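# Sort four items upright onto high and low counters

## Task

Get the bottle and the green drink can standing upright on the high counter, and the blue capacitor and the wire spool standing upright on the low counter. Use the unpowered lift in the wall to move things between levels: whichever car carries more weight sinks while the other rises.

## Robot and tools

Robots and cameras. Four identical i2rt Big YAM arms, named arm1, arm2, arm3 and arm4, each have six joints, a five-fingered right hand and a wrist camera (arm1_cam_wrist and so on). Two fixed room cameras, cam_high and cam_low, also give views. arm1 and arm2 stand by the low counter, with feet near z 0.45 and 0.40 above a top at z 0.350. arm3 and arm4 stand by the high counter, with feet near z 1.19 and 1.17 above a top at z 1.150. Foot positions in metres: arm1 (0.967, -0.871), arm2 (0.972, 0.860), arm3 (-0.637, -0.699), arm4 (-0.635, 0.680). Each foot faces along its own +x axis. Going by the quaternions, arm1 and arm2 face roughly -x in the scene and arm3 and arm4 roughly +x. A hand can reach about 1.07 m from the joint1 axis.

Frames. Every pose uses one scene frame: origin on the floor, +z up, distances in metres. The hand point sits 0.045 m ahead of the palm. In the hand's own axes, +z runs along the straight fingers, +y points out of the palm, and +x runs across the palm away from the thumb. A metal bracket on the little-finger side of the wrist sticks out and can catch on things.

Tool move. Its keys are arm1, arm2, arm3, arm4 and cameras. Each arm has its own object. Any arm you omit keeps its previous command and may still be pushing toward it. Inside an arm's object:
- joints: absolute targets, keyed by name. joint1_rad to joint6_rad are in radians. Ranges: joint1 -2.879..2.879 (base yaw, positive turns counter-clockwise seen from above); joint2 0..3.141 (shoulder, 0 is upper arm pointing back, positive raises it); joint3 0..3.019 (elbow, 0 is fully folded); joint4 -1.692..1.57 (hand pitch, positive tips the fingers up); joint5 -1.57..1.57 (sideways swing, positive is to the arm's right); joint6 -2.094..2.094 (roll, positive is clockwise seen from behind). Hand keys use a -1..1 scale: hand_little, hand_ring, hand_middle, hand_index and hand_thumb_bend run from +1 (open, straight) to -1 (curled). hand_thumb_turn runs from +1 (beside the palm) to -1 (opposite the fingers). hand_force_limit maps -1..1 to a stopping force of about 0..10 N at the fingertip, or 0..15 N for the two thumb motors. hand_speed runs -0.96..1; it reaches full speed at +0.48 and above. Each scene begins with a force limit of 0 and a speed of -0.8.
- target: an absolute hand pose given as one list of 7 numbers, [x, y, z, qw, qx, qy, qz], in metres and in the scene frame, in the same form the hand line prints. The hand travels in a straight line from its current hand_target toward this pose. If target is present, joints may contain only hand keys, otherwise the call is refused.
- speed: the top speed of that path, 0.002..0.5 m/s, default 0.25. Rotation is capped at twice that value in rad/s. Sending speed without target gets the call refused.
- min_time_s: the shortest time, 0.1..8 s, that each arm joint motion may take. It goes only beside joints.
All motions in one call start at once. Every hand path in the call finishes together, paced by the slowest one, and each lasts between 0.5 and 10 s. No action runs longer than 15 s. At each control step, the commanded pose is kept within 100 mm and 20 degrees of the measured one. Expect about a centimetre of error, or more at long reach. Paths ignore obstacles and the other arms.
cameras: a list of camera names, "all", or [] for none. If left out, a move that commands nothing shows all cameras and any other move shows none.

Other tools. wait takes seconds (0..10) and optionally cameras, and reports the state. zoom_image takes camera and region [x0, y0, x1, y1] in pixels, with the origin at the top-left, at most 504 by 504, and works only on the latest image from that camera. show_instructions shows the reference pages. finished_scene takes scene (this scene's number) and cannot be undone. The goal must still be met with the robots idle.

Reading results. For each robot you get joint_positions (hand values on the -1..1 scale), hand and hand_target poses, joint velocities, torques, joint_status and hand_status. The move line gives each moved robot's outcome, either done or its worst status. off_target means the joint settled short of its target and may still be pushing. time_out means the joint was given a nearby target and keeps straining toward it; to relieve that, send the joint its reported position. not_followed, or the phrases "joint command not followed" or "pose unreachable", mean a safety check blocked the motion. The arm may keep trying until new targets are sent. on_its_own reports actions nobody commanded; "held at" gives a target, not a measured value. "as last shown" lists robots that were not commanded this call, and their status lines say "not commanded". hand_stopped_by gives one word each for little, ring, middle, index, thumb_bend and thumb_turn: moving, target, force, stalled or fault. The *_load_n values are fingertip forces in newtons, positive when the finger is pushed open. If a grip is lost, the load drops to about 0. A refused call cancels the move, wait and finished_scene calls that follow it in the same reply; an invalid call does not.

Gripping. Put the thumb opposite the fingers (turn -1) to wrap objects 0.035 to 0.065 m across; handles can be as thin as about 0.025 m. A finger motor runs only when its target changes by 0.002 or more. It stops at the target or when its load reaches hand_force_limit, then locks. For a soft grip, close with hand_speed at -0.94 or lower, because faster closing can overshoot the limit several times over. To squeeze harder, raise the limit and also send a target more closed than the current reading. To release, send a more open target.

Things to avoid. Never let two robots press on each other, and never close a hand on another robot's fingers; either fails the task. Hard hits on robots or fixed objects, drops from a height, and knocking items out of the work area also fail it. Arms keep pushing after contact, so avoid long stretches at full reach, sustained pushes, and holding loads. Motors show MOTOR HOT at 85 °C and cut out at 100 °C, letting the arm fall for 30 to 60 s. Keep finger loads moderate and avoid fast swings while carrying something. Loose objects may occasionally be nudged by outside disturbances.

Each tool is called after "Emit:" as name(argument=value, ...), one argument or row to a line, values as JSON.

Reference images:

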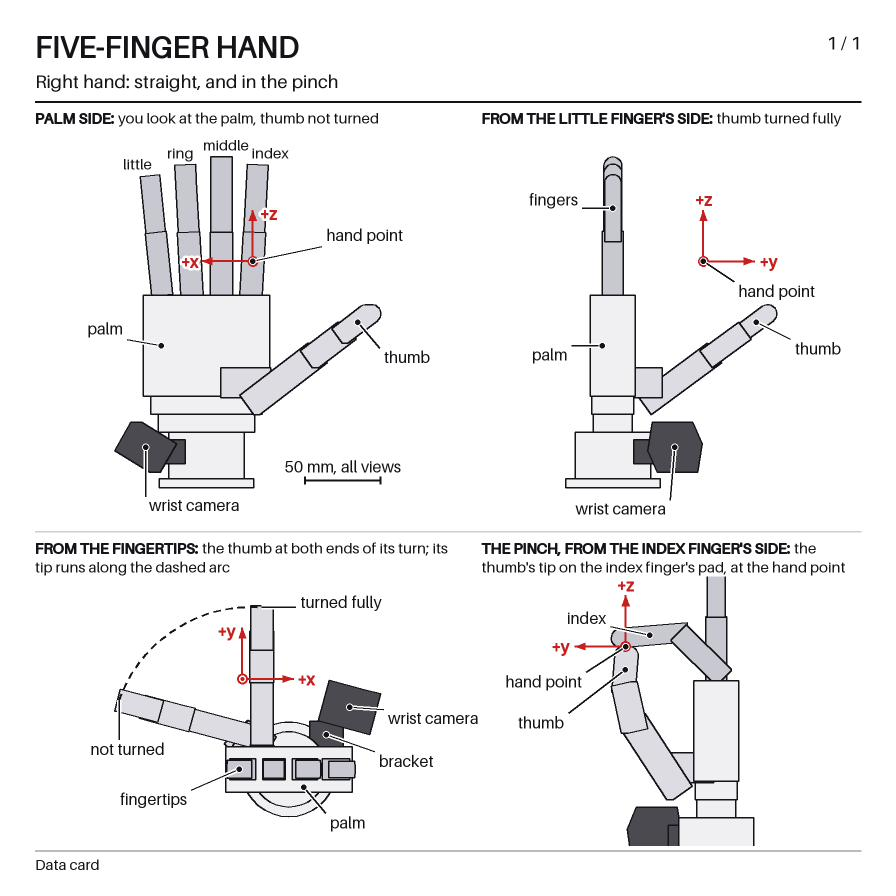

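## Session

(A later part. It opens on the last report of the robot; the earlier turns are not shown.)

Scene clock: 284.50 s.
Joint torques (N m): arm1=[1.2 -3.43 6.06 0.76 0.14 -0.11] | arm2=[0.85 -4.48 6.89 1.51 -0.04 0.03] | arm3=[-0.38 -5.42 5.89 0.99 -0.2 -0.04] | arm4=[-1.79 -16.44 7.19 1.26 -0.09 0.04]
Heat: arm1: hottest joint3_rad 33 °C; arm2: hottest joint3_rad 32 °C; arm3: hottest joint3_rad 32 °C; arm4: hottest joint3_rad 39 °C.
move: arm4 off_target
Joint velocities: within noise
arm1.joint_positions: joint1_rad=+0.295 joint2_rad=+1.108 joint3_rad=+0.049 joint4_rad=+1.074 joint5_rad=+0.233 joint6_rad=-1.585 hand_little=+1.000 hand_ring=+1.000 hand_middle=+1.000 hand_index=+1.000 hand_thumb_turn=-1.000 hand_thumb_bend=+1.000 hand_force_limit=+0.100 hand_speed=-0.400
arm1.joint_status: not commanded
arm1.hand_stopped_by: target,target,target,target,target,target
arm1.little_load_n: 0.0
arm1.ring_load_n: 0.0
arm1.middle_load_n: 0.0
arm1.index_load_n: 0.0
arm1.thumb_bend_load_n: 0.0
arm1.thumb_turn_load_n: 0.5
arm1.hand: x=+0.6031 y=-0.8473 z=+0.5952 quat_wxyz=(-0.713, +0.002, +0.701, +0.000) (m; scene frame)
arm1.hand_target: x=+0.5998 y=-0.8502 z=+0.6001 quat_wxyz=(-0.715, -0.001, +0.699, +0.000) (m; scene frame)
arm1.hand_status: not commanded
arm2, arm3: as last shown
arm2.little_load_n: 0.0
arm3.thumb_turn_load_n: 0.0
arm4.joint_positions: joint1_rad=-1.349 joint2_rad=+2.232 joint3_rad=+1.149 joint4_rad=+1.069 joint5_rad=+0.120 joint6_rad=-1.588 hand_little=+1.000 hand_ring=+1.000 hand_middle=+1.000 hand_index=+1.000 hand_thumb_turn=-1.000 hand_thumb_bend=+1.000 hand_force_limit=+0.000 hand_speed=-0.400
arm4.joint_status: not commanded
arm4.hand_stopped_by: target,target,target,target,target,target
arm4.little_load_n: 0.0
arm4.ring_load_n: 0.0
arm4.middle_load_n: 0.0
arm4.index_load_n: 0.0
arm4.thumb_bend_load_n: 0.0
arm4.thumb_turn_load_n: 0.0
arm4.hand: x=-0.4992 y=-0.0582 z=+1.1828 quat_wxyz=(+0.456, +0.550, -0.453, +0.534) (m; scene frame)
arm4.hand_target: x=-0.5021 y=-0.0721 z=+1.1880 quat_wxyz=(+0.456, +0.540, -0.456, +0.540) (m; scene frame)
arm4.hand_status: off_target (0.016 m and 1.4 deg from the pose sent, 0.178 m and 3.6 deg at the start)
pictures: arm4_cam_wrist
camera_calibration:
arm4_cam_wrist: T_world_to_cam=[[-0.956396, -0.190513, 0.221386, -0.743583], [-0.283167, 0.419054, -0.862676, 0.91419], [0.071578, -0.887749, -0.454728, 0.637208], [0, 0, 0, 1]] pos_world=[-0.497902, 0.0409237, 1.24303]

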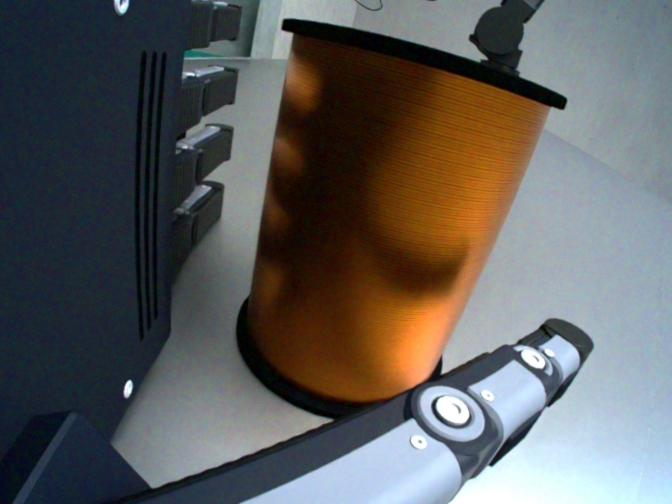

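Emit:
move(
  arm4={"target":[-0.5065,-0.072,1.186,0.4539,0.5385,-0.4539,0.5385],"speed":0.06,"joints":{"hand_speed":-0.78,"hand_force_limit":0.1,"hand_little":0.5,"hand_ring":-1,"hand_middle":-1,"hand_index":-1,"hand_thumb_bend":-1}},
  cameras=["arm4_cam_wrist"],
)

Emit:
move(
  arm4={"target":[-0.505,-0.062,1.28,0.471,0.5218,-0.4349,0.5652],"speed":0.12},
)

Emit:
move(
  arm4={"target":[-0.564,0.266,1.44,0.471,0.5218,-0.4349,0.5652],"speed":0.25},
  cameras=["arm4_cam_wrist"],
)

Scene clock: 299.87 s.
Joint torques (N m): arm1=[1.14 -3.49 6.04 0.8 0.12 -0.11] | arm2=[1.03 -4.66 6.84 1.47 -0.04 0.03] | arm3=[-0.38 -5.36 5.86 1.01 -0.2 -0.05] | arm4=[-1.79 -16.38 6.76 1.58 -0.01 -0.01]
Heat: arm1: hottest joint3_rad 33 °C; arm2: hottest joint3_rad 32 °C; arm3: hottest joint3_rad 32 °C; arm4: hottest joint3_rad 38 °C.
move: arm4 moving
Joint velocities: within noise
arm1, arm2, arm3: as last shown
arm2.thumb_turn_load_n: 0.0
arm4.joint_positions: joint1_rad=-1.356 joint2_rad=+2.233 joint3_rad=+1.149 joint4_rad=+1.069 joint5_rad=+0.107 joint6_rad=-1.583 hand_little=+0.500 hand_ring=+0.150 hand_middle=+0.173 hand_index=+0.211 hand_thumb_turn=-1.000 hand_thumb_bend=+0.603 hand_force_limit=+0.100 hand_speed=-0.780
arm4.joint_status: hand_ring off_target (ended at +0.150, target -1.000); hand_middle off_target (ended at +0.173, target -1.000); hand_index off_target (ended at +0.211, target -1.000); hand_thumb_bend off_target (ended at +0.603, target -1.000); the others done
arm4.hand_stopped_by: target,force,force,force,force,target
arm4.little_load_n: 0.0
arm4.ring_load_n: 5.0
arm4.middle_load_n: 6.5
arm4.index_load_n: 1.0
arm4.thumb_bend_load_n: 16.0
arm4.thumb_turn_load_n: 1.5
arm4.hand: x=-0.5022 y=-0.0595 z=+1.1819 quat_wxyz=(+0.454, +0.550, -0.453, +0.535) (m; scene frame)
arm4.hand_target: x=-0.5063 y=-0.0715 z=+1.1864 quat_wxyz=(+0.455, +0.540, -0.456, +0.542) (m; scene frame)
arm4.hand_status: moving (0.014 m and 1.3 deg from the pose sent, 0.016 m and 1.4 deg at the start)
pictures: arm4_cam_wrist
camera_calibration:
arm4_cam_wrist: T_world_to_cam=[[-0.956513, -0.195221, 0.216729, -0.741303], [-0.281151, 0.419136, -0.863295, 0.914817], [0.0776947, -0.886687, -0.455796, 0.640222], [0, 0, 0, 1]] pos_world=[-0.501606, 0.0395259, 1.24223]

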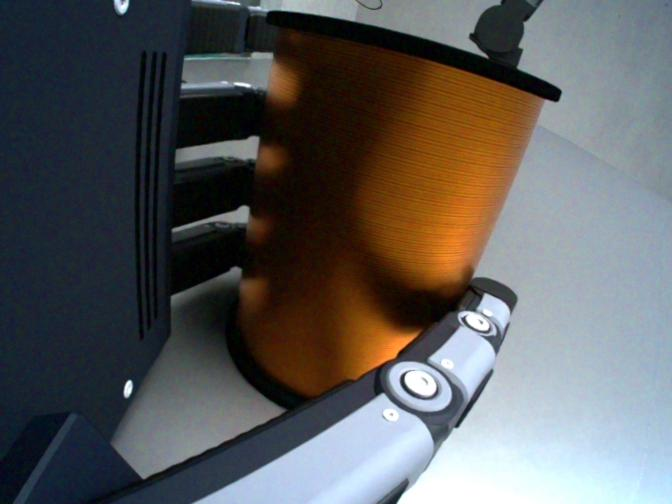

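Scene clock: 301.53 s.
Joint torques (N m): arm1=[1.14 -3.37 6.02 0.81 0.13 -0.12] | arm2=[1.2 -4.54 6.83 1.48 -0.05 0.02] | arm3=[-0.5 -5.36 5.86 1.01 -0.19 -0.04] | arm4=[-1.44 -22.12 5.56 2.22 -0.06 -0.21]
Heat: arm1: hottest joint3_rad 33 °C; arm2: hottest joint3_rad 32 °C; arm3: hottest joint3_rad 32 °C; arm4: hottest joint3_rad 38 °C.
move: arm4 off_target
Joint velocities: within noise
arm1, arm2, arm3: as last shown
arm1.thumb_turn_load_n: 0.0
arm4.joint_positions: joint1_rad=-1.356 joint2_rad=+2.139 joint3_rad=+1.107 joint4_rad=+1.015 joint5_rad=+0.103 joint6_rad=-1.570 hand_little=+0.500 hand_ring=+0.150 hand_middle=+0.173 hand_index=+0.211 hand_thumb_turn=-1.000 hand_thumb_bend=+0.603 hand_force_limit=+0.100 hand_speed=-0.780
arm4.joint_status: not commanded
arm4.hand_stopped_by: target,force,force,force,force,target
arm4.little_load_n: 0.0
arm4.ring_load_n: 3.0
arm4.middle_load_n: 7.0
arm4.index_load_n: 3.0
arm4.thumb_bend_load_n: 15.5
arm4.thumb_turn_load_n: 4.5
arm4.hand: x=-0.5032 y=-0.0518 z=+1.2163 quat_wxyz=(+0.448, +0.548, -0.456, +0.539) (m; scene frame)
arm4.hand_target: x=-0.5053 y=-0.0610 z=+1.2784 quat_wxyz=(+0.470, +0.521, -0.435, +0.565) (m; scene frame)
arm4.hand_status: off_target (0.065 m and 5.5 deg from the pose sent, 0.098 m and 5.5 deg at the start)
pictures: none

Scene clock: 304.13 s.
Joint torques (N m): arm1=[1.26 -3.6 6.04 0.8 0.13 -0.13] | arm2=[1.03 -4.48 6.83 1.42 -0.06 0.04] | arm3=[-0.44 -5.36 5.9 1.02 -0.2 -0.04] | arm4=[0.15 -6.01 9.51 2.11 0.36 -0.35]
Heat: arm1: hottest joint3_rad 33 °C; arm2: hottest joint3_rad 32 °C; arm3: hottest joint3_rad 32 °C; arm4: hottest joint3_rad 38 °C.
move: arm4 off_target
Joint velocities: within noise
arm1, arm2: as last shown
arm1.thumb_turn_load_n: 0.5
arm2.little_load_n: -0.5
arm3.joint_positions: joint1_rad=+0.007 joint2_rad=+1.188 joint3_rad=+0.214 joint4_rad=+0.993 joint5_rad=-0.091 joint6_rad=-1.566 hand_little=+1.000 hand_ring=+1.000 hand_middle=+1.000 hand_index=+1.000 hand_thumb_turn=-1.000 hand_thumb_bend=+1.000 hand_force_limit=+0.000 hand_speed=-0.400
arm3.joint_status: not commanded
arm3.hand_stopped_by: target,target,target,target,target,target
arm3.little_load_n: 0.0
arm3.ring_load_n: 0.0
arm3.middle_load_n: 0.0
arm3.index_load_n: 0.0
arm3.thumb_bend_load_n: 0.0
arm3.thumb_turn_load_n: 0.0
arm3.hand: x=-0.2106 y=-0.7786 z=+1.3577 quat_wxyz=(-0.007, +0.700, -0.002, +0.714) (m; scene frame)
arm3.hand_target: x=-0.2122 y=-0.7810 z=+1.3571 quat_wxyz=(-0.003, +0.703, +0.000, +0.711) (m; scene frame)
arm3.hand_status: not commanded
arm4.joint_positions: joint1_rad=-1.230 joint2_rad=+0.868 joint3_rad=+0.323 joint4_rad=+0.546 joint5_rad=+0.239 joint6_rad=-1.570 hand_little=+0.500 hand_ring=+0.150 hand_middle=+0.173 hand_index=+0.211 hand_thumb_turn=-1.000 hand_thumb_bend=+0.603 hand_force_limit=+0.100 hand_speed=-0.780
arm4.joint_status: not commanded
arm4.hand_stopped_by: target,force,force,force,force,target
arm4.little_load_n: 0.0
arm4.ring_load_n: 3.5
arm4.middle_load_n: 7.0
arm4.index_load_n: 3.0
arm4.thumb_bend_load_n: 16.0
arm4.thumb_turn_load_n: 4.5
arm4.hand: x=-0.5692 y=+0.2681 z=+1.4007 quat_wxyz=(+0.454, +0.541, -0.455, +0.542) (m; scene frame)
arm4.hand_target: x=-0.5650 y=+0.2666 z=+1.4396 quat_wxyz=(+0.471, +0.520, -0.435, +0.564) (m; scene frame)
arm4.hand_status: off_target (0.040 m and 4.6 deg from the pose sent, 0.393 m and 5.5 deg at the start; pose on its path clipped on 37 of 78 steps)
pictures: arm4_cam_wrist
camera_calibration:
arm4_cam_wrist: T_world_to_cam=[[-0.961292, -0.187466, 0.201925, -0.772862], [-0.263359, 0.409745, -0.873356, 0.97423], [0.0809872, -0.892729, -0.443255, 1.02158], [0, 0, 0, 1]] pos_world=[-0.569109, 0.367927, 1.45973]

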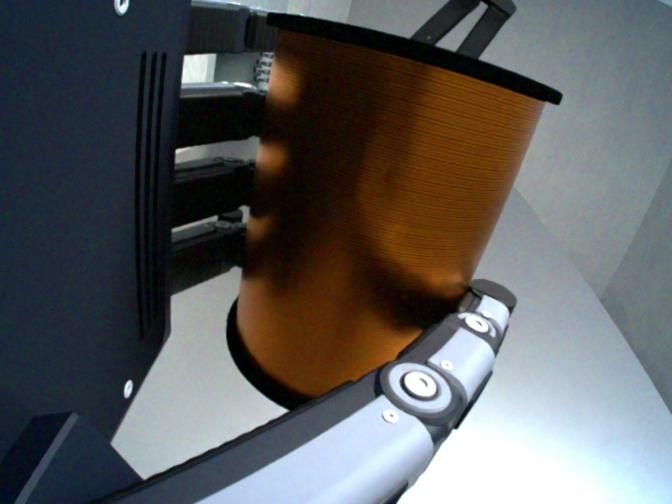

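Emit:
move(
  arm4={"joints":{"joint1_rad":0.4,"joint5_rad":0.3},"min_time_s":3.5},
  arm2={"joints":{"joint1_rad":0.15,"joint5_rad":0.15},"min_time_s":3.5},
)

Emit:
move(
  arm4={"target":[-0.12,0.795,1.375,0,0.6625,0,0.7489],"speed":0.2},
)

Emit:
move(
  arm4={"target":[0.092,0.802,1.345,0,0.6625,0,0.7489],"speed":0.15},
  cameras=["arm4_cam_wrist","cam_high"],
)

Scene clock: 315.30 s.
Joint torques (N m): arm1=[1.2 -3.6 6.01 0.77 0.12 -0.11] | arm2=[-0.38 -4.37 6.87 1.48 -0.27 0.03] | arm3=[-0.5 -5.36 5.91 1.01 -0.2 -0.04] | arm4=[-0.21 -5.95 9.51 2.13 0.36 -0.35]
Heat: arm1: hottest joint3_rad 33 °C; arm2: hottest joint3_rad 32 °C; arm3: hottest joint3_rad 32 °C; arm4: hottest joint3_rad 38 °C.
move: arm2 done; arm4 done
Joint velocities: within noise
arm1, arm3: as last shown
arm1.ring_load_n: 0.5
arm1.thumb_turn_load_n: 0.0
arm2.joint_positions: joint1_rad=+0.158 joint2_rad=+1.131 joint3_rad=+0.314 joint4_rad=+0.835 joint5_rad=+0.149 joint6_rad=-1.582 hand_little=+1.000 hand_ring=+1.000 hand_middle=+1.000 hand_index=+1.000 hand_thumb_turn=-1.000 hand_thumb_bend=+1.000 hand_force_limit=+0.000 hand_speed=-0.400
arm2.joint_status: all done
arm2.hand_stopped_by: target,target,target,target,target,target
arm2.little_load_n: 0.0
arm2.ring_load_n: 0.0
arm2.middle_load_n: 0.0
arm2.index_load_n: 0.0
arm2.thumb_bend_load_n: 0.0
arm2.thumb_turn_load_n: 0.0
arm2.hand: x=+0.5223 y=+0.8623 z=+0.5962 quat_wxyz=(+0.713, +0.019, -0.701, +0.013) (m; scene frame)
arm2.hand_target: x=+0.5232 y=+0.8657 z=+0.6004 quat_wxyz=(+0.715, +0.015, -0.699, +0.013) (m; scene frame)
arm2.hand_status: not commanded
arm4.joint_positions: joint1_rad=+0.393 joint2_rad=+0.868 joint3_rad=+0.323 joint4_rad=+0.544 joint5_rad=+0.294 joint6_rad=-1.570 hand_little=+0.500 hand_ring=+0.150 hand_middle=+0.173 hand_index=+0.211 hand_thumb_turn=-1.000 hand_thumb_bend=+0.603 hand_force_limit=+0.100 hand_speed=-0.780
arm4.joint_status: all done
arm4.hand_stopped_by: target,force,force,force,force,target
arm4.little_load_n: 0.0
arm4.ring_load_n: 3.0
arm4.middle_load_n: 6.5
arm4.index_load_n: 3.0
arm4.thumb_bend_load_n: 16.0
arm4.thumb_turn_load_n: 5.0
arm4.hand: x=-0.2283 y=+0.7564 z=+1.4004 quat_wxyz=(-0.060, +0.705, +0.060, +0.704) (m; scene frame)
arm4.hand_target: x=-0.2266 y=+0.7589 z=+1.4387 quat_wxyz=(-0.064, +0.677, +0.057, +0.731) (m; scene frame)
arm4.hand_status: not commanded
pictures: none

Scene clock: 316.97 s.
Joint torques (N m): arm1=[1.2 -3.43 6.02 0.72 0.14 -0.12] | arm2=[-0.5 -4.54 6.86 1.51 -0.27 0.04] | arm3=[-0.44 -5.3 5.85 1.03 -0.19 -0.04] | arm4=[-0.56 -10.29 9.88 4.01 0.32 -0.63]
Heat: arm1: hottest joint3_rad 33 °C; arm2: hottest joint3_rad 32 °C; arm3: hottest joint3_rad 32 °C; arm4: hottest joint3_rad 38 °C.
move: arm4 off_target
Joint velocities: within noise
arm1, arm2, arm3: as last shown
arm1.ring_load_n: 0.0
arm3.thumb_turn_load_n: 0.5
arm4.joint_positions: joint1_rad=+0.430 joint2_rad=+1.507 joint3_rad=+0.483 joint4_rad=+1.012 joint5_rad=+0.499 joint6_rad=-1.588 hand_little=+0.500 hand_ring=+0.150 hand_middle=+0.173 hand_index=+0.211 hand_thumb_turn=-1.000 hand_thumb_bend=+0.603 hand_force_limit=+0.100 hand_speed=-0.780
arm4.joint_status: not commanded
arm4.hand_stopped_by: target,force,force,force,force,target
arm4.little_load_n: 0.0
arm4.ring_load_n: 3.5
arm4.middle_load_n: 7.0
arm4.index_load_n: 3.0
arm4.thumb_bend_load_n: 16.0
arm4.thumb_turn_load_n: 4.5
arm4.hand: x=-0.1445 y=+0.7827 z=+1.3204 quat_wxyz=(+0.007, +0.711, +0.010, +0.703) (m; scene frame)
arm4.hand_target: x=-0.1245 y=+0.7934 z=+1.3751 quat_wxyz=(+0.000, +0.663, -0.001, +0.749) (m; scene frame)
arm4.hand_status: off_target (0.061 m and 7.7 deg from the pose sent, 0.118 m and 12.0 deg at the start)
pictures: none

Scene clock: 319.17 s.
Joint torques (N m): arm1=[1.03 -3.55 6.05 0.8 0.13 -0.11] | arm2=[-0.38 -4.54 6.83 1.47 -0.27 0.02] | arm3=[-0.5 -5.3 5.86 1.05 -0.2 -0.05] | arm4=[-1.61 -17.79 10.81 2.09 -0.08 -0.39]
Heat: arm1: hottest joint3_rad 33 °C; arm2: hottest joint3_rad 32 °C; arm3: hottest joint3_rad 32 °C; arm4: hottest joint3_rad 38 °C.
move: arm4 off_target
Joint velocities: within noise
arm1, arm2, arm3: as last shown
arm2.thumb_turn_load_n: 0.5
arm4.joint_positions: joint1_rad=+0.270 joint2_rad=+1.974 joint3_rad=+1.037 joint4_rad=+0.949 joint5_rad=+0.336 joint6_rad=-1.588 hand_little=+0.500 hand_ring=+0.150 hand_middle=+0.173 hand_index=+0.211 hand_thumb_turn=-1.000 hand_thumb_bend=+0.603 hand_force_limit=+0.100 hand_speed=-0.780
arm4.joint_status: not commanded
arm4.hand_stopped_by: target,force,force,force,force,target
arm4.little_load_n: 0.0
arm4.ring_load_n: 3.0
arm4.middle_load_n: 7.0
arm4.index_load_n: 3.0
arm4.thumb_bend_load_n: 16.0
arm4.thumb_turn_load_n: 5.0
arm4.hand: x=+0.0622 y=+0.7992 z=+1.2836 quat_wxyz=(+0.003, +0.703, +0.007, +0.711) (m; scene frame)
arm4.hand_target: x=+0.0859 y=+0.8004 z=+1.3458 quat_wxyz=(+0.001, +0.663, +0.000, +0.749) (m; scene frame)
arm4.hand_status: off_target (0.068 m and 6.4 deg from the pose sent, 0.239 m and 7.7 deg at the start)
pictures: arm4_cam_wrist, cam_high
camera_calibration:
arm4_cam_wrist: T_world_to_cam=[[0.0218213, -0.976044, 0.216475, 0.507668], [-0.438342, -0.203945, -0.875364, 1.32458], [0.898543, -0.0757885, -0.432291, 0.67483], [0, 0, 0, 1]] pos_world=[-0.0368228, 0.816793, 1.34132]

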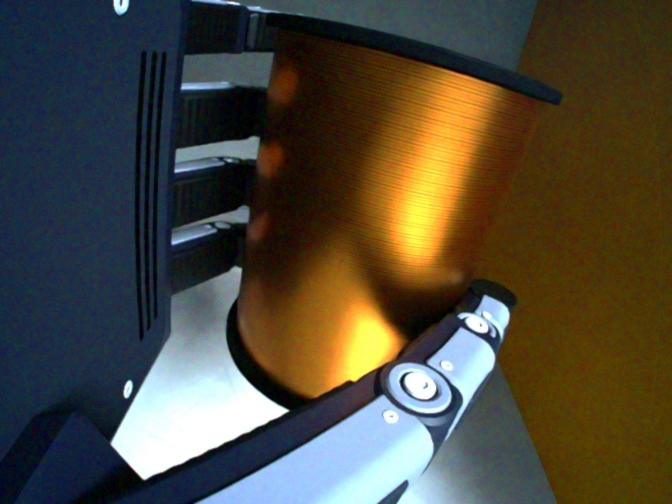

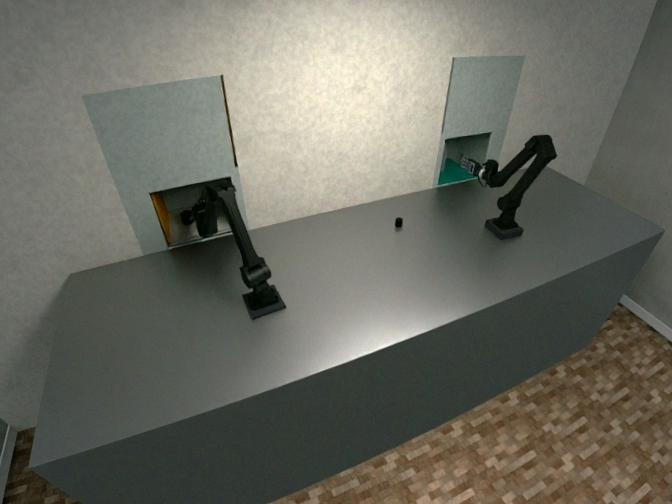

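Emit:
move(
  arm4={"target":[0.094,0.803,1.27,0,0.656,0,0.7548],"speed":0.08},
  cameras=["arm4_cam_wrist","cam_low"],
)

Scene clock: 324.73 s.
Joint torques (N m): arm1=[0.97 -3.55 6 0.75 0.13 -0.12] | arm2=[-0.26 -4.42 6.82 1.52 -0.27 0.03] | arm3=[-0.5 -5.42 5.89 1.02 -0.2 -0.05] | arm4=[-1.61 -18.78 9.17 4.18 -0.03 -0.45]
Heat: arm1: hottest joint3_rad 33 °C; arm2: hottest joint3_rad 32 °C; arm3: hottest joint3_rad 32 °C; arm4: hottest joint3_rad 39 °C.
move: arm4 off_target
Joint velocities: within noise
arm1, arm2, arm3: as last shown
arm4.joint_positions: joint1_rad=+0.270 joint2_rad=+2.153 joint3_rad=+1.051 joint4_rad=+1.081 joint5_rad=+0.336 joint6_rad=-1.588 hand_little=+0.500 hand_ring=+0.150 hand_middle=+0.173 hand_index=+0.211 hand_thumb_turn=-1.000 hand_thumb_bend=+0.603 hand_force_limit=+0.100 hand_speed=-0.780
arm4.joint_status: not commanded
arm4.hand_stopped_by: target,force,force,force,force,target
arm4.little_load_n: 0.0
arm4.ring_load_n: 3.5
arm4.middle_load_n: 7.0
arm4.index_load_n: 3.0
arm4.thumb_bend_load_n: 16.0
arm4.thumb_turn_load_n: 5.0
arm4.hand: x=+0.0613 y=+0.7989 z=+1.2000 quat_wxyz=(+0.006, +0.714, +0.011, +0.700) (m; scene frame)
arm4.hand_target: x=+0.0875 y=+0.8012 z=+1.2703 quat_wxyz=(+0.001, +0.657, +0.000, +0.754) (m; scene frame)
arm4.hand_status: off_target (0.077 m and 9.3 deg from the pose sent, 0.035 m and 7.4 deg at the start)
pictures: arm4_cam_wrist, cam_low
camera_calibration:
arm4_cam_wrist: T_world_to_cam=[[0.028706, -0.973575, 0.226555, 0.511053], [-0.465458, -0.213596, -0.85891, 1.24056], [0.884604, -0.0807958, -0.45929, 0.676652], [0, 0, 0, 1]] pos_world=[-0.0358127, 0.817196, 1.26052]

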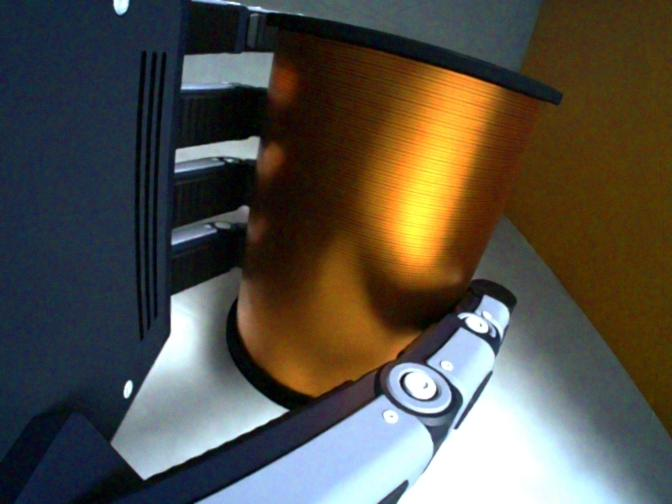

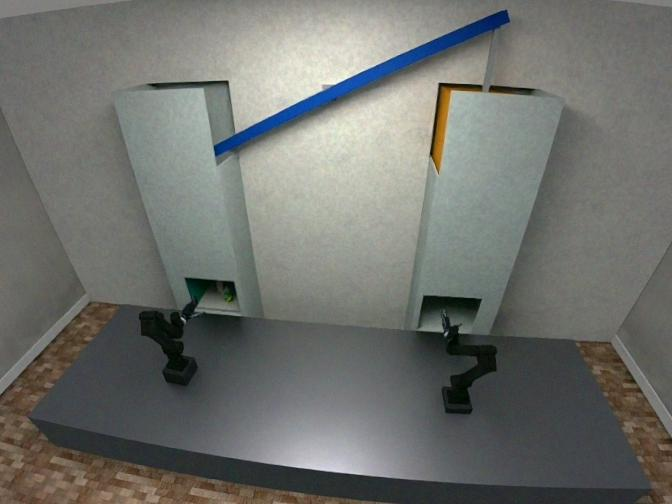

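Emit:
move(
  arm4={"target":[0.094,0.803,1.258,0,0.6494,0,0.7604],"speed":0.06},
)

Emit:
move(
  arm4={"joints":{"hand_speed":-0.2,"hand_little":1,"hand_ring":1,"hand_middle":1,"hand_index":1,"hand_thumb_bend":1}},
)

Emit:
move(
  arm4={"target":[-0.15,0.80,1.24,0,0.685,0,0.7285],"speed":0.3},
  cameras=["arm4_cam_wrist","cam_low"],
)

Emit:
wait(
  seconds=1.5,
  cameras=["arm2_cam_wrist","arm3_cam_wrist","cam_low","cam_high"],
)

Scene clock: 330.43 s.
Joint torques (N m): arm1=[1.2 -3.49 6.04 0.79 0.12 -0.12] | arm2=[-0.38 -4.6 6.82 1.47 -0.27 0.04] | arm3=[-0.5 -5.36 5.86 1.01 -0.19 -0.04] | arm4=[-1.55 -18.9 8.94 4.19 -0.06 -0.51]
Heat: arm1: hottest joint3_rad 33 °C; arm2: hottest joint3_rad 32 °C; arm3: hottest joint3_rad 32 °C; arm4: hottest joint3_rad 39 °C.
move: arm4 off_target
Joint velocities: within noise
arm1.joint_positions: joint1_rad=+0.295 joint2_rad=+1.108 joint3_rad=+0.049 joint4_rad=+1.074 joint5_rad=+0.233 joint6_rad=-1.585 hand_little=+1.000 hand_ring=+1.000 hand_middle=+1.000 hand_index=+1.000 hand_thumb_turn=-1.000 hand_thumb_bend=+1.000 hand_force_limit=+0.100 hand_speed=-0.400
arm1.joint_status: not commanded
arm1.hand_stopped_by: target,target,target,target,target,target
arm1.little_load_n: 0.0
arm1.ring_load_n: 0.0
arm1.middle_load_n: 0.0
arm1.index_load_n: 0.0
arm1.thumb_bend_load_n: 0.0
arm1.thumb_turn_load_n: 0.0
arm1.hand: x=+0.6031 y=-0.8473 z=+0.5952 quat_wxyz=(-0.713, +0.002, +0.701, +0.000) (m; scene frame)
arm1.hand_target: x=+0.5998 y=-0.8502 z=+0.6001 quat_wxyz=(-0.715, -0.001, +0.699, +0.000) (m; scene frame)
arm1.hand_status: not commanded
arm2, arm3: as last shown
arm4.joint_positions: joint1_rad=+0.270 joint2_rad=+2.192 joint3_rad=+1.058 joint4_rad=+1.132 joint5_rad=+0.336 joint6_rad=-1.588 hand_little=+0.500 hand_ring=+0.150 hand_middle=+0.173 hand_index=+0.211 hand_thumb_turn=-1.000 hand_thumb_bend=+0.603 hand_force_limit=+0.100 hand_speed=-0.780
arm4.joint_status: not commanded
arm4.hand_stopped_by: target,force,force,force,force,target
arm4.little_load_n: 0.0
arm4.ring_load_n: 3.0
arm4.middle_load_n: 7.0
arm4.index_load_n: 2.5
arm4.thumb_bend_load_n: 16.0
arm4.thumb_turn_load_n: 4.5
arm4.hand: x=+0.0618 y=+0.7991 z=+1.1889 quat_wxyz=(+0.004, +0.708, +0.008, +0.706) (m; scene frame)
arm4.hand_target: x=+0.0877 y=+0.8013 z=+1.2586 quat_wxyz=(+0.001, +0.650, -0.001, +0.760) (m; scene frame)
arm4.hand_status: off_target (0.076 m and 9.2 deg from the pose sent, 0.067 m and 10.3 deg at the start)
pictures: none

Scene clock: 331.53 s.
Joint torques (N m): arm1=[1.03 -3.43 6.04 0.8 0.12 -0.12] | arm2=[-0.67 -4.37 6.86 1.51 -0.26 0.04] | arm3=[-0.5 -5.42 5.89 0.99 -0.19 -0.05] | arm4=[-1.55 -18.43 6.58 2.85 0 -0.31]
Heat: arm1: hottest joint3_rad 33 °C; arm2: hottest joint3_rad 32 °C; arm3: hottest joint3_rad 32 °C; arm4: hottest joint3_rad 39 °C.
move: arm4 done
Joint velocities: within noise
arm1, arm2, arm3: as last shown
arm2.thumb_turn_load_n: 0.0
arm3.index_load_n: -0.5
arm3.thumb_turn_load_n: 0.0
arm4.joint_positions: joint1_rad=+0.269 joint2_rad=+2.183 joint3_rad=+1.093 joint4_rad=+1.169 joint5_rad=+0.341 joint6_rad=-1.606 hand_little=+1.000 hand_ring=+1.000 hand_middle=+1.000 hand_index=+1.000 hand_thumb_turn=-1.000 hand_thumb_bend=+1.000 hand_force_limit=+0.100 hand_speed=-0.200
arm4.joint_status: all done
arm4.hand_stopped_by: target,target,target,target,target,target
arm4.little_load_n: 0.0
arm4.ring_load_n: 0.0
arm4.middle_load_n: 0.0
arm4.index_load_n: 0.0
arm4.thumb_bend_load_n: 0.0
arm4.thumb_turn_load_n: 0.0
arm4.hand: x=+0.0749 y=+0.8021 z=+1.2191 quat_wxyz=(+0.003, +0.680, +0.003, +0.733) (m; scene frame)
arm4.hand_target: x=+0.0873 y=+0.7999 z=+1.2583 quat_wxyz=(+0.003, +0.650, -0.003, +0.760) (m; scene frame)
arm4.hand_status: not commanded
pictures: none

Scene clock: 333.17 s.
Joint torques (N m): arm1=[0.97 -3.6 6.02 0.79 0.11 -0.12] | arm2=[-0.38 -4.31 6.89 1.46 -0.26 0.02] | arm3=[-0.44 -5.25 5.87 1.02 -0.19 -0.05] | arm4=[0.09 -12.51 1.46 2.85 0.33 -0.17]
Heat: arm1: hottest joint3_rad 33 °C; arm2: hottest joint3_rad 32 °C; arm3: hottest joint3_rad 32 °C; arm4: hottest joint3_rad 39 °C.
move: arm4 off_target
Joint velocities: within noise
arm1, arm2, arm3: as last shown
arm2.little_load_n: 0.5
arm2.thumb_bend_load_n: 0.5
arm2.thumb_turn_load_n: 0.5
arm3.index_load_n: 0.0
arm4.joint_positions: joint1_rad=+0.475 joint2_rad=+1.934 joint3_rad=+0.490 joint4_rad=+1.469 joint5_rad=+0.546 joint6_rad=-1.606 hand_little=+1.000 hand_ring=+1.000 hand_middle=+1.000 hand_index=+1.000 hand_thumb_turn=-1.000 hand_thumb_bend=+1.000 hand_force_limit=+0.100 hand_speed=-0.200
arm4.joint_status: not commanded
arm4.hand_stopped_by: target,target,target,target,target,target
arm4.little_load_n: 0.5
arm4.ring_load_n: 0.0
arm4.middle_load_n: 0.0
arm4.index_load_n: 0.0
arm4.thumb_bend_load_n: 0.0
arm4.thumb_turn_load_n: 0.0
arm4.hand: x=-0.1478 y=+0.7971 z=+1.2242 quat_wxyz=(+0.008, +0.699, +0.008, +0.715) (m; scene frame)
arm4.hand_target: x=-0.1496 y=+0.8009 z=+1.2402 quat_wxyz=(-0.002, +0.685, +0.002, +0.729) (m; scene frame)
arm4.hand_status: off_target (0.016 m and 2.6 deg from the pose sent, 0.226 m and 0.9 deg at the start)
pictures: arm4_cam_wrist, cam_low
camera_calibration:
arm4_cam_wrist: T_world_to_cam=[[0.014091, -0.974083, 0.22575, 0.509022], [-0.430677, -0.209669, -0.877813, 1.18875], [0.902396, -0.084856, -0.42247, 0.833467], [0, 0, 0, 1]] pos_world=[-0.247322, 0.815798, 1.2807]

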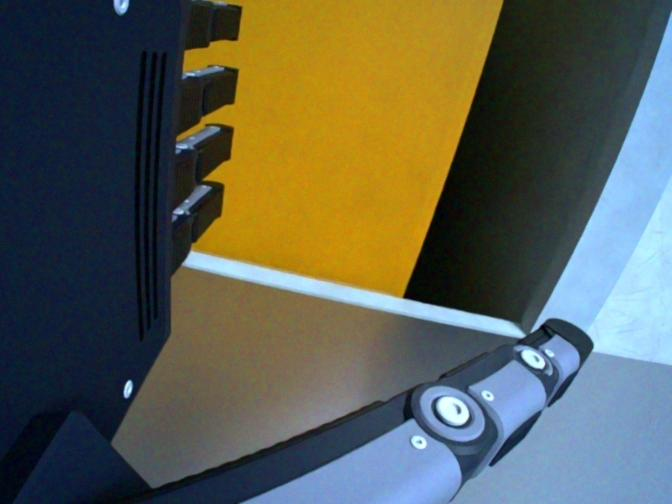

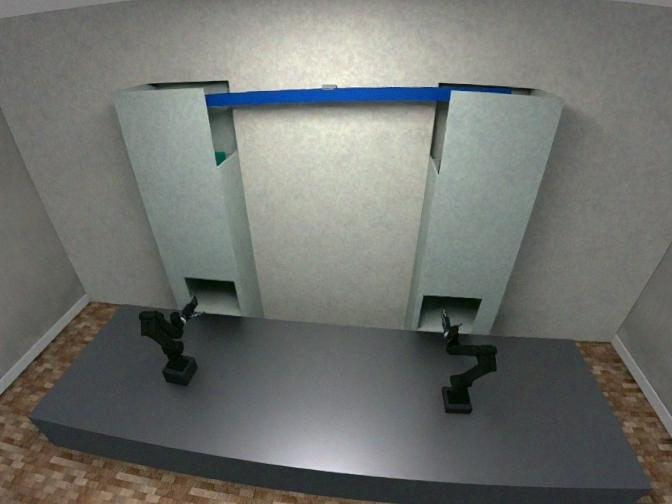

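Scene clock: 334.67 s.
Joint torques (N m): arm1=[1.08 -3.55 6 0.83 0.11 -0.11] | arm2=[-0.56 -4.48 6.83 1.47 -0.26 0.04] | arm3=[-0.38 -5.3 5.89 1.02 -0.2 -0.04] | arm4=[0.03 -12.51 1.46 2.85 0.33 -0.16]
Heat: arm1: hottest joint3_rad 33 °C; arm2: hottest joint3_rad 32 °C; arm3: hottest joint3_rad 32 °C; arm4: hottest joint3_rad 39 °C.
Joint velocities: within noise
arm1.joint_positions: joint1_rad=+0.295 joint2_rad=+1.108 joint3_rad=+0.049 joint4_rad=+1.074 joint5_rad=+0.233 joint6_rad=-1.585 hand_little=+1.000 hand_ring=+1.000 hand_middle=+1.000 hand_index=+1.000 hand_thumb_turn=-1.000 hand_thumb_bend=+1.000 hand_force_limit=+0.100 hand_speed=-0.400
arm1.joint_status: not commanded
arm1.hand_stopped_by: target,target,target,target,target,target
arm1.little_load_n: 0.0
arm1.ring_load_n: 0.0
arm1.middle_load_n: 0.0
arm1.index_load_n: 0.0
arm1.thumb_bend_load_n: 0.0
arm1.thumb_turn_load_n: 0.0
arm1.hand: x=+0.6031 y=-0.8473 z=+0.5952 quat_wxyz=(-0.713, +0.002, +0.701, +0.000) (m; scene frame)
arm1.hand_target: x=+0.5998 y=-0.8502 z=+0.6001 quat_wxyz=(-0.715, -0.001, +0.699, +0.000) (m; scene frame)
arm1.hand_status: not commanded
arm2.joint_positions: joint1_rad=+0.158 joint2_rad=+1.131 joint3_rad=+0.314 joint4_rad=+0.835 joint5_rad=+0.149 joint6_rad=-1.582 hand_little=+1.000 hand_ring=+1.000 hand_middle=+1.000 hand_index=+1.000 hand_thumb_turn=-1.000 hand_thumb_bend=+1.000 hand_force_limit=+0.000 hand_speed=-0.400
arm2.joint_status: not commanded
arm2.hand_stopped_by: target,target,target,target,target,target
arm2.little_load_n: 0.0
arm2.ring_load_n: 0.0
arm2.middle_load_n: 0.0
arm2.index_load_n: 0.0
arm2.thumb_bend_load_n: 0.0
arm2.thumb_turn_load_n: 0.0
arm2.hand: x=+0.5223 y=+0.8623 z=+0.5962 quat_wxyz=(+0.713, +0.019, -0.701, +0.013) (m; scene frame)
arm2.hand_target: x=+0.5232 y=+0.8657 z=+0.6004 quat_wxyz=(+0.715, +0.015, -0.699, +0.013) (m; scene frame)
arm2.hand_status: not commanded
arm3.joint_positions: joint1_rad=+0.007 joint2_rad=+1.188 joint3_rad=+0.214 joint4_rad=+0.993 joint5_rad=-0.091 joint6_rad=-1.566 hand_little=+1.000 hand_ring=+1.000 hand_middle=+1.000 hand_index=+1.000 hand_thumb_turn=-1.000 hand_thumb_bend=+1.000 hand_force_limit=+0.000 hand_speed=-0.400
arm3.joint_status: not commanded
arm3.hand_stopped_by: target,target,target,target,target,target
arm3.little_load_n: 0.0
arm3.ring_load_n: 0.0
arm3.middle_load_n: 0.0
arm3.index_load_n: 0.0
arm3.thumb_bend_load_n: 0.0
arm3.thumb_turn_load_n: 0.5
arm3.hand: x=-0.2106 y=-0.7786 z=+1.3577 quat_wxyz=(-0.007, +0.700, -0.002, +0.714) (m; scene frame)
arm3.hand_target: x=-0.2122 y=-0.7810 z=+1.3571 quat_wxyz=(-0.003, +0.703, +0.000, +0.711) (m; scene frame)
arm3.hand_status: not commanded
arm4.joint_positions: joint1_rad=+0.475 joint2_rad=+1.934 joint3_rad=+0.490 joint4_rad=+1.469 joint5_rad=+0.546 joint6_rad=-1.606 hand_little=+1.000 hand_ring=+1.000 hand_middle=+1.000 hand_index=+1.000 hand_thumb_turn=-1.000 hand_thumb_bend=+1.000 hand_force_limit=+0.100 hand_speed=-0.200
arm4.joint_status: not commanded
arm4.hand_stopped_by: target,target,target,target,target,target
arm4.little_load_n: 0.0
arm4.ring_load_n: 0.0
arm4.middle_load_n: 0.0
arm4.index_load_n: 0.0
arm4.thumb_bend_load_n: 0.0
arm4.thumb_turn_load_n: 0.0
arm4.hand: x=-0.1478 y=+0.7971 z=+1.2242 quat_wxyz=(+0.008, +0.699, +0.008, +0.715) (m; scene frame)
arm4.hand_target: x=-0.1496 y=+0.8009 z=+1.2402 quat_wxyz=(-0.002, +0.684, +0.002, +0.729) (m; scene frame)
arm4.hand_status: off_target (0.016 m and 2.6 deg from the pose sent, 0.226 m and 0.9 deg at the start)
wait: 1.50 s; at rest by 0.27 s
pictures: arm2_cam_wrist, arm3_cam_wrist, cam_high, cam_low
camera_calibration:
arm2_cam_wrist: T_world_to_cam=[[-0.0574564, 0.946503, 0.317538, -0.975844], [0.361777, 0.316185, -0.877009, 0.0812148], [-0.930492, 0.0644881, -0.36059, 0.758874], [0, 0, 0, 1]] pos_world=[0.620676, 0.849023, 0.654736]
arm3_cam_wrist: T_world_to_cam=[[-0.0213928, -0.977731, 0.208767, -1.04904], [-0.417637, -0.180983, -0.890407, 0.993218], [0.908362, -0.106237, -0.404465, 0.774122], [0, 0, 0, 1]] pos_world=[-0.31082, -0.763687, 1.41648]

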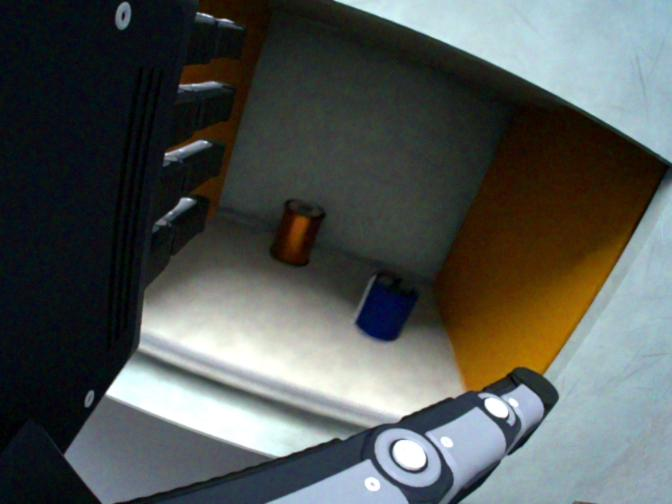

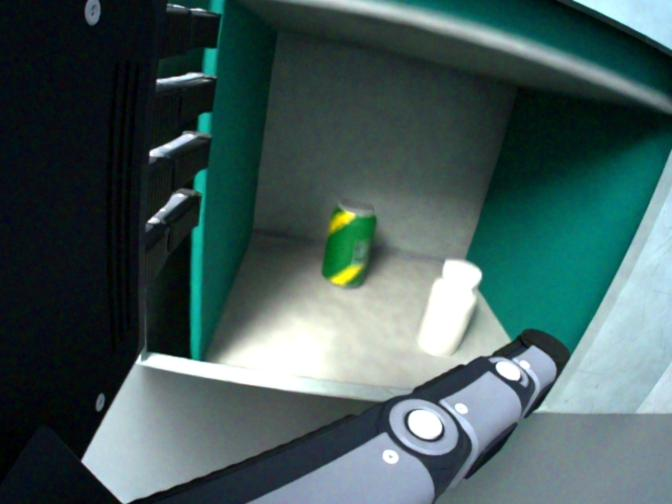

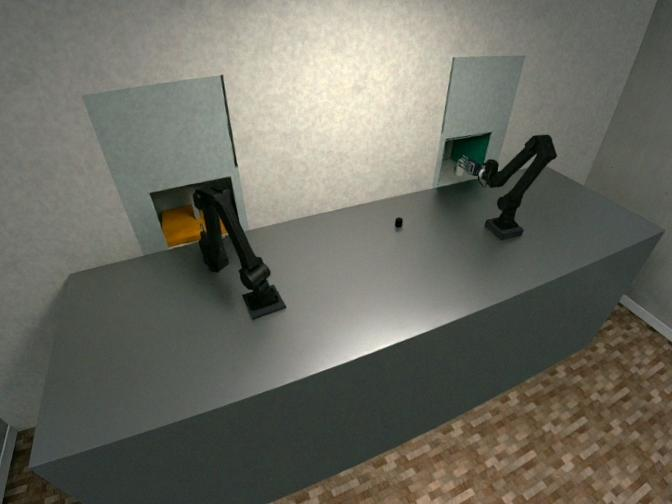

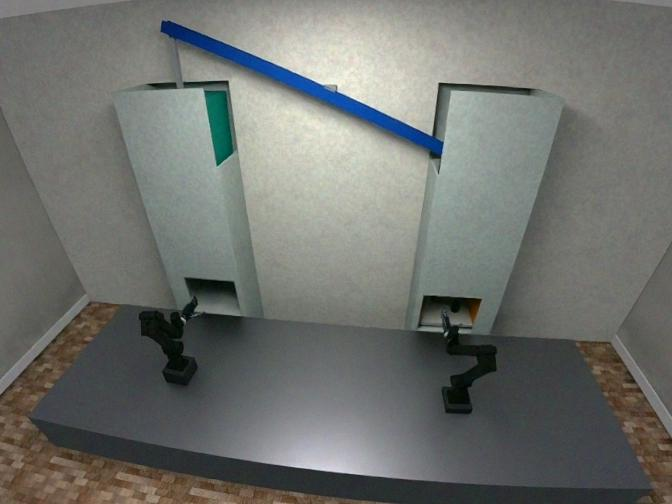

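Emit:
move(
  arm3={"target":[-0.01,-0.942,1.25,0,0.70,0,0.714],"speed":0.2},
  arm2={"target":[0.34,0.962,0.43,-0.7150,0,0.6991,0],"speed":0.2},
  cameras=["arm2_cam_wrist","arm3_cam_wrist"],
)

Scene clock: 346.60 s.
Joint torques (N m): arm1=[1.14 -3.37 6.04 0.8 0.13 -0.11] | arm2=[-0.44 -10.93 5.41 2.89 -0.28 0.13] | arm3=[-0.15 -13.51 6.65 1.77 -0.21 -0.02] | arm4=[0.03 -12.45 1.46 2.85 0.33 -0.17]
Heat: arm1: hottest joint3_rad 33 °C; arm2: hottest joint3_rad 32 °C; arm3: hottest joint3_rad 32 °C; arm4: hottest joint3_rad 37 °C.
move: arm2 off_target; arm3 off_target
Joint velocities: within noise
arm1, arm4: as last shown
arm1.thumb_turn_load_n: 0.5
arm2.joint_positions: joint1_rad=-0.122 joint2_rad=+2.079 joint3_rad=+0.744 joint4_rad=+1.313 joint5_rad=-0.085 joint6_rad=-1.582 hand_little=+1.000 hand_ring=+1.000 hand_middle=+1.000 hand_index=+1.000 hand_thumb_turn=-1.000 hand_thumb_bend=+1.000 hand_force_limit=+0.000 hand_speed=-0.400
arm2.joint_status: not commanded
arm2.hand_stopped_by: target,target,target,target,target,target
arm2.little_load_n: 0.0
arm2.ring_load_n: 0.0
arm2.middle_load_n: 0.0
arm2.index_load_n: 0.0
arm2.thumb_bend_load_n: 0.0
arm2.thumb_turn_load_n: 0.0
arm2.hand: x=+0.3517 y=+0.9582 z=+0.4193 quat_wxyz=(+0.699, +0.003, -0.715, -0.004) (m; scene frame)
arm2.hand_target: x=+0.3409 y=+0.9633 z=+0.4302 quat_wxyz=(+0.715, -0.003, -0.699, -0.002) (m; scene frame)
arm2.hand_status: off_target (0.016 m and 2.6 deg from the pose sent, 0.266 m and 2.6 deg at the start)
arm3.joint_positions: joint1_rad=-0.304 joint2_rad=+2.019 joint3_rad=+0.817 joint4_rad=+1.204 joint5_rad=-0.395 joint6_rad=-1.566 hand_little=+1.000 hand_ring=+1.000 hand_middle=+1.000 hand_index=+1.000 hand_thumb_turn=-1.000 hand_thumb_bend=+1.000 hand_force_limit=+0.000 hand_speed=-0.400
arm3.joint_status: not commanded
arm3.hand_stopped_by: target,target,target,target,target,target
arm3.little_load_n: 0.0
arm3.ring_load_n: 0.0
arm3.middle_load_n: 0.0
arm3.index_load_n: 0.0
arm3.thumb_bend_load_n: 0.0
arm3.thumb_turn_load_n: 0.0
arm3.hand: x=-0.0190 y=-0.9358 z=+1.2474 quat_wxyz=(-0.005, +0.705, -0.004, +0.709) (m; scene frame)
arm3.hand_target: x=-0.0104 y=-0.9419 z=+1.2499 quat_wxyz=(+0.000, +0.700, -0.001, +0.714) (m; scene frame)
arm3.hand_status: off_target (0.011 m and 1.1 deg from the pose sent, 0.280 m and 0.8 deg at the start)
arm4.ring_load_n: 0.5
pictures: arm2_cam_wrist, arm3_cam_wrist
camera_calibration:
arm2_cam_wrist: T_world_to_cam=[[-0.0259772, 0.947965, 0.317314, -1.03262], [0.409319, 0.299679, -0.861772, -0.0497398], [-0.912021, 0.107496, -0.395805, 0.497255], [0, 0, 0, 1]] pos_world=[0.447042, 0.940343, 0.481618]
arm3_cam_wrist: T_world_to_cam=[[-0.0245971, -0.977749, 0.208331, -1.17516], [-0.433144, -0.177394, -0.883695, 0.941249], [0.900989, -0.111974, -0.419143, 0.551605], [0, 0, 0, 1]] pos_world=[-0.118199, -0.920279, 1.3078]

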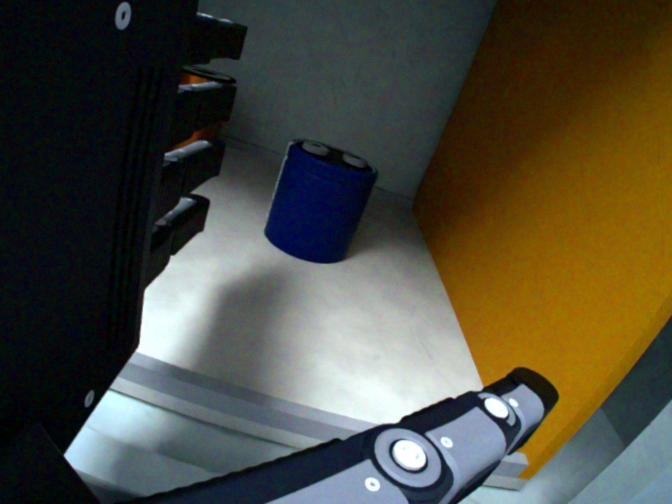

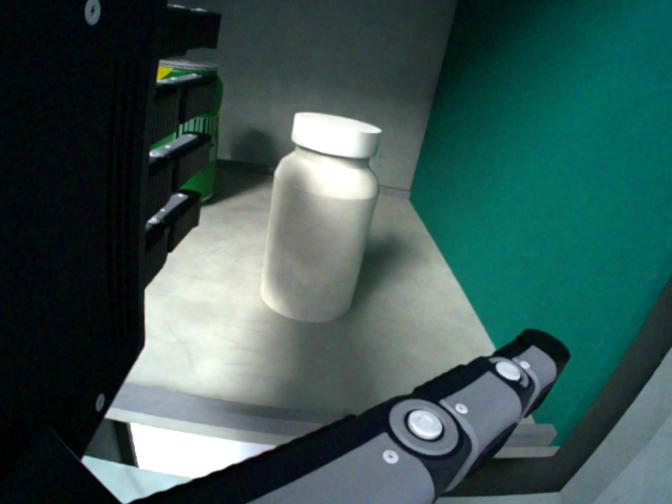

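Emit:
move(
  arm3={"target":[0.126,-0.944,1.218,0,0.70,0,0.714],"speed":0.13},
  arm2={"target":[0.215,0.955,0.412,-0.7150,0,0.6991,0],"speed":0.12},
  cameras=["arm2_cam_wrist","arm3_cam_wrist"],
)

Emit:
move(
  arm3={"joints":{"hand_speed":-0.8,"hand_little":-1,"hand_ring":-1,"hand_middle":-1,"hand_index":-1,"hand_thumb_bend":-1}},
  cameras=["arm3_cam_wrist"],
)

Scene clock: 358.00 s.
Joint torques (N m): arm1=[1.14 -3.43 6.06 0.83 0.13 -0.13] | arm2=[0.91 -13.92 7.64 1.55 -0.06 0.1] | arm3=[0.56 -17.49 8.59 1.06 0.02 -0.05] | arm4=[0.09 -12.51 1.46 2.86 0.33 -0.16]
Heat: arm1: hottest joint3_rad 33 °C; arm2: hottest joint3_rad 31 °C; arm3: hottest joint3_rad 32 °C; arm4: hottest joint3_rad 35 °C.
move: arm2 off_target; arm3 off_target
Joint velocities: within noise
arm1, arm4: as last shown
arm1.thumb_turn_load_n: 0.0
arm2.joint_positions: joint1_rad=-0.105 joint2_rad=+2.249 joint3_rad=+1.122 joint4_rad=+1.132 joint5_rad=-0.070 joint6_rad=-1.582 hand_little=+1.000 hand_ring=+1.000 hand_middle=+1.000 hand_index=+1.000 hand_thumb_turn=-1.000 hand_thumb_bend=+1.000 hand_force_limit=+0.000 hand_speed=-0.400
arm2.joint_status: not commanded
arm2.hand_stopped_by: target,target,target,target,target,target
arm2.little_load_n: 0.0
arm2.ring_load_n: 0.0
arm2.middle_load_n: 0.0
arm2.index_load_n: 0.0
arm2.thumb_bend_load_n: 0.0
arm2.thumb_turn_load_n: 0.0
arm2.hand: x=+0.2289 y=+0.9593 z=+0.4076 quat_wxyz=(+0.709, +0.004, -0.705, -0.004) (m; scene frame)
arm2.hand_target: x=+0.2154 y=+0.9535 z=+0.4122 quat_wxyz=(+0.715, +0.002, -0.699, +0.002) (m; scene frame)
arm2.hand_status: off_target (0.015 m and 1.2 deg from the pose sent, 0.137 m and 2.6 deg at the start)
arm3.joint_positions: joint1_rad=-0.228 joint2_rad=+2.255 joint3_rad=+1.230 joint4_rad=+1.048 joint5_rad=-0.318 joint6_rad=-1.566 hand_little=+1.000 hand_ring=+1.000 hand_middle=+1.000 hand_index=+1.000 hand_thumb_turn=-1.000 hand_thumb_bend=+1.000 hand_force_limit=+0.000 hand_speed=-0.400
arm3.joint_status: not commanded
arm3.hand_stopped_by: target,target,target,target,target,target
arm3.little_load_n: 0.0
arm3.ring_load_n: 0.0
arm3.middle_load_n: 0.0
arm3.index_load_n: 0.0
arm3.thumb_bend_load_n: 0.0
arm3.thumb_turn_load_n: 0.0
arm3.hand: x=+0.1147 y=-0.9431 z=+1.2218 quat_wxyz=(-0.002, +0.699, -0.002, +0.716) (m; scene frame)
arm3.hand_target: x=+0.1253 y=-0.9436 z=+1.2181 quat_wxyz=(+0.000, +0.700, +0.001, +0.714) (m; scene frame)
arm3.hand_status: off_target (0.012 m and 0.5 deg from the pose sent, 0.148 m and 1.1 deg at the start)
arm4.ring_load_n: 0.0
pictures: arm2_cam_wrist, arm3_cam_wrist
camera_calibration:
arm2_cam_wrist: T_world_to_cam=[[-0.0188063, 0.947227, 0.32001, -1.03518], [0.385629, 0.302174, -0.871769, -0.00276795], [-0.922462, 0.107011, -0.370961, 0.37328], [0, 0, 0, 1]] pos_world=[0.325936, 0.941443, 0.467328]
arm3_cam_wrist: T_world_to_cam=[[-0.0297042, -0.976395, 0.213941, -1.17864], [-0.416013, -0.182541, -0.890849, 0.977151], [0.908873, -0.115464, -0.400771, 0.39303], [0, 0, 0, 1]] pos_world=[0.0142826, -0.927071, 1.28017]

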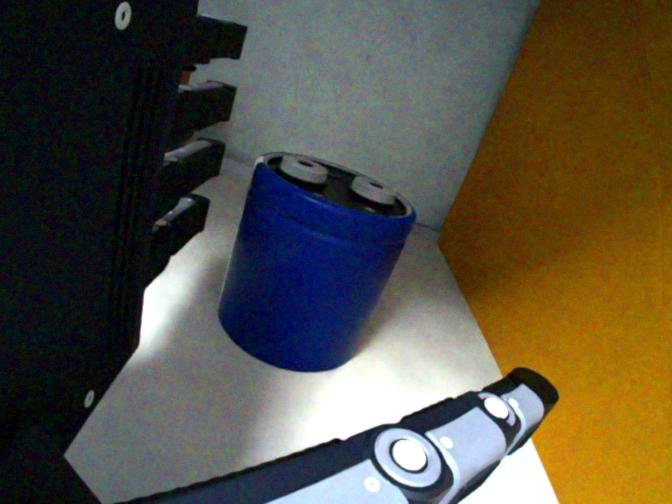

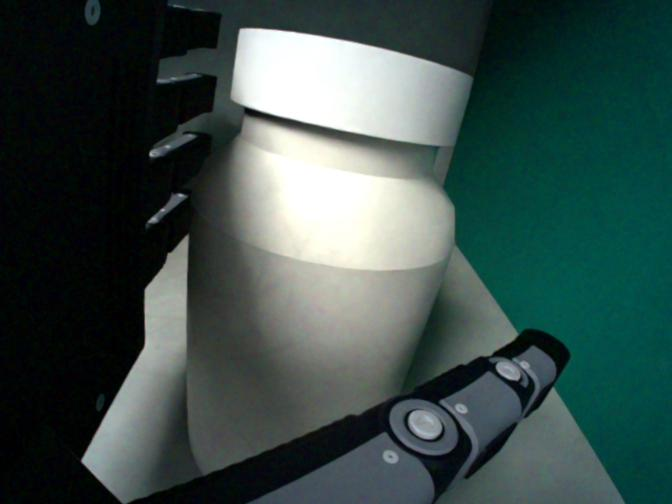

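Scene clock: 365.23 s.
Joint torques (N m): arm1=[1.14 -3.37 5.98 0.81 0.13 -0.12] | arm2=[0.97 -13.86 7.72 1.51 -0.04 0.11] | arm3=[0.56 -17.44 8.51 0.96 -0.07 -0.05] | arm4=[0.09 -12.57 1.46 2.86 0.33 -0.17]
Heat: arm1: hottest joint3_rad 33 °C; arm2: hottest joint3_rad 32 °C; arm3: hottest joint3_rad 33 °C; arm4: hottest joint3_rad 35 °C.
move: arm3 off_target
Joint velocities: within noise
arm1, arm2, arm4: as last shown
arm1.index_load_n: 0.5
arm2.hand_target: x=+0.2155 y=+0.9535 z=+0.4122 quat_wxyz=(+0.715, +0.002, -0.699, +0.002) (m; scene frame)
arm3.joint_positions: joint1_rad=-0.228 joint2_rad=+2.255 joint3_rad=+1.231 joint4_rad=+1.048 joint5_rad=-0.315 joint6_rad=-1.567 hand_little=-0.068 hand_ring=+0.060 hand_middle=+0.098 hand_index=+0.116 hand_thumb_turn=-1.000 hand_thumb_bend=+0.551 hand_force_limit=+0.000 hand_speed=-0.800
arm3.joint_status: hand_little off_target (ended at -0.068, target -1.000); hand_ring off_target (ended at +0.060, target -1.000); hand_middle off_target (ended at +0.098, target -1.000); hand_index off_target (ended at +0.116, target -1.000); hand_thumb_bend off_target (ended at +0.551, target -1.000); the others done
arm3.hand_stopped_by: force,force,force,force,force,target
arm3.little_load_n: 6.5
arm3.ring_load_n: 3.5
arm3.middle_load_n: 5.0
arm3.index_load_n: 2.5
arm3.thumb_bend_load_n: 16.5
arm3.thumb_turn_load_n: 6.5
arm3.hand: x=+0.1149 y=-0.9435 z=+1.2222 quat_wxyz=(-0.001, +0.698, -0.003, +0.716) (m; scene frame)
arm3.hand_target: x=+0.1253 y=-0.9438 z=+1.2184 quat_wxyz=(+0.000, +0.700, +0.001, +0.714) (m; scene frame)
arm3.hand_status: not commanded
arm4.middle_load_n: -0.5
pictures: arm3_cam_wrist
camera_calibration:
arm3_cam_wrist: T_world_to_cam=[[-0.032462, -0.975938, 0.215617, -1.18047], [-0.415851, -0.182983, -0.890834, 0.977093], [0.908853, -0.118583, -0.399905, 0.388864], [0, 0, 0, 1]] pos_world=[0.0145841, -0.927166, 1.28047]

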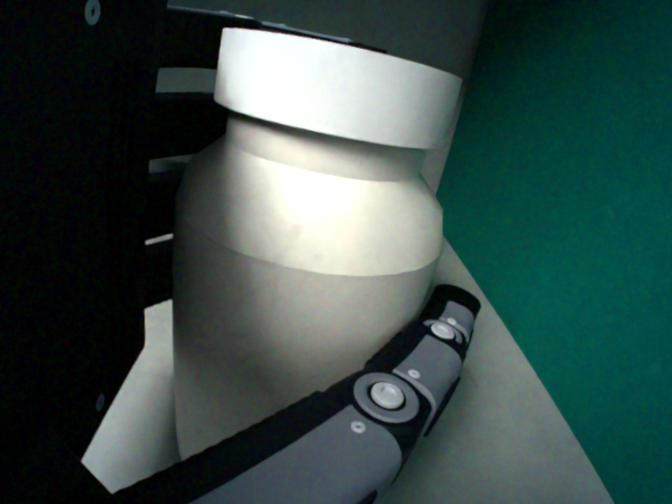

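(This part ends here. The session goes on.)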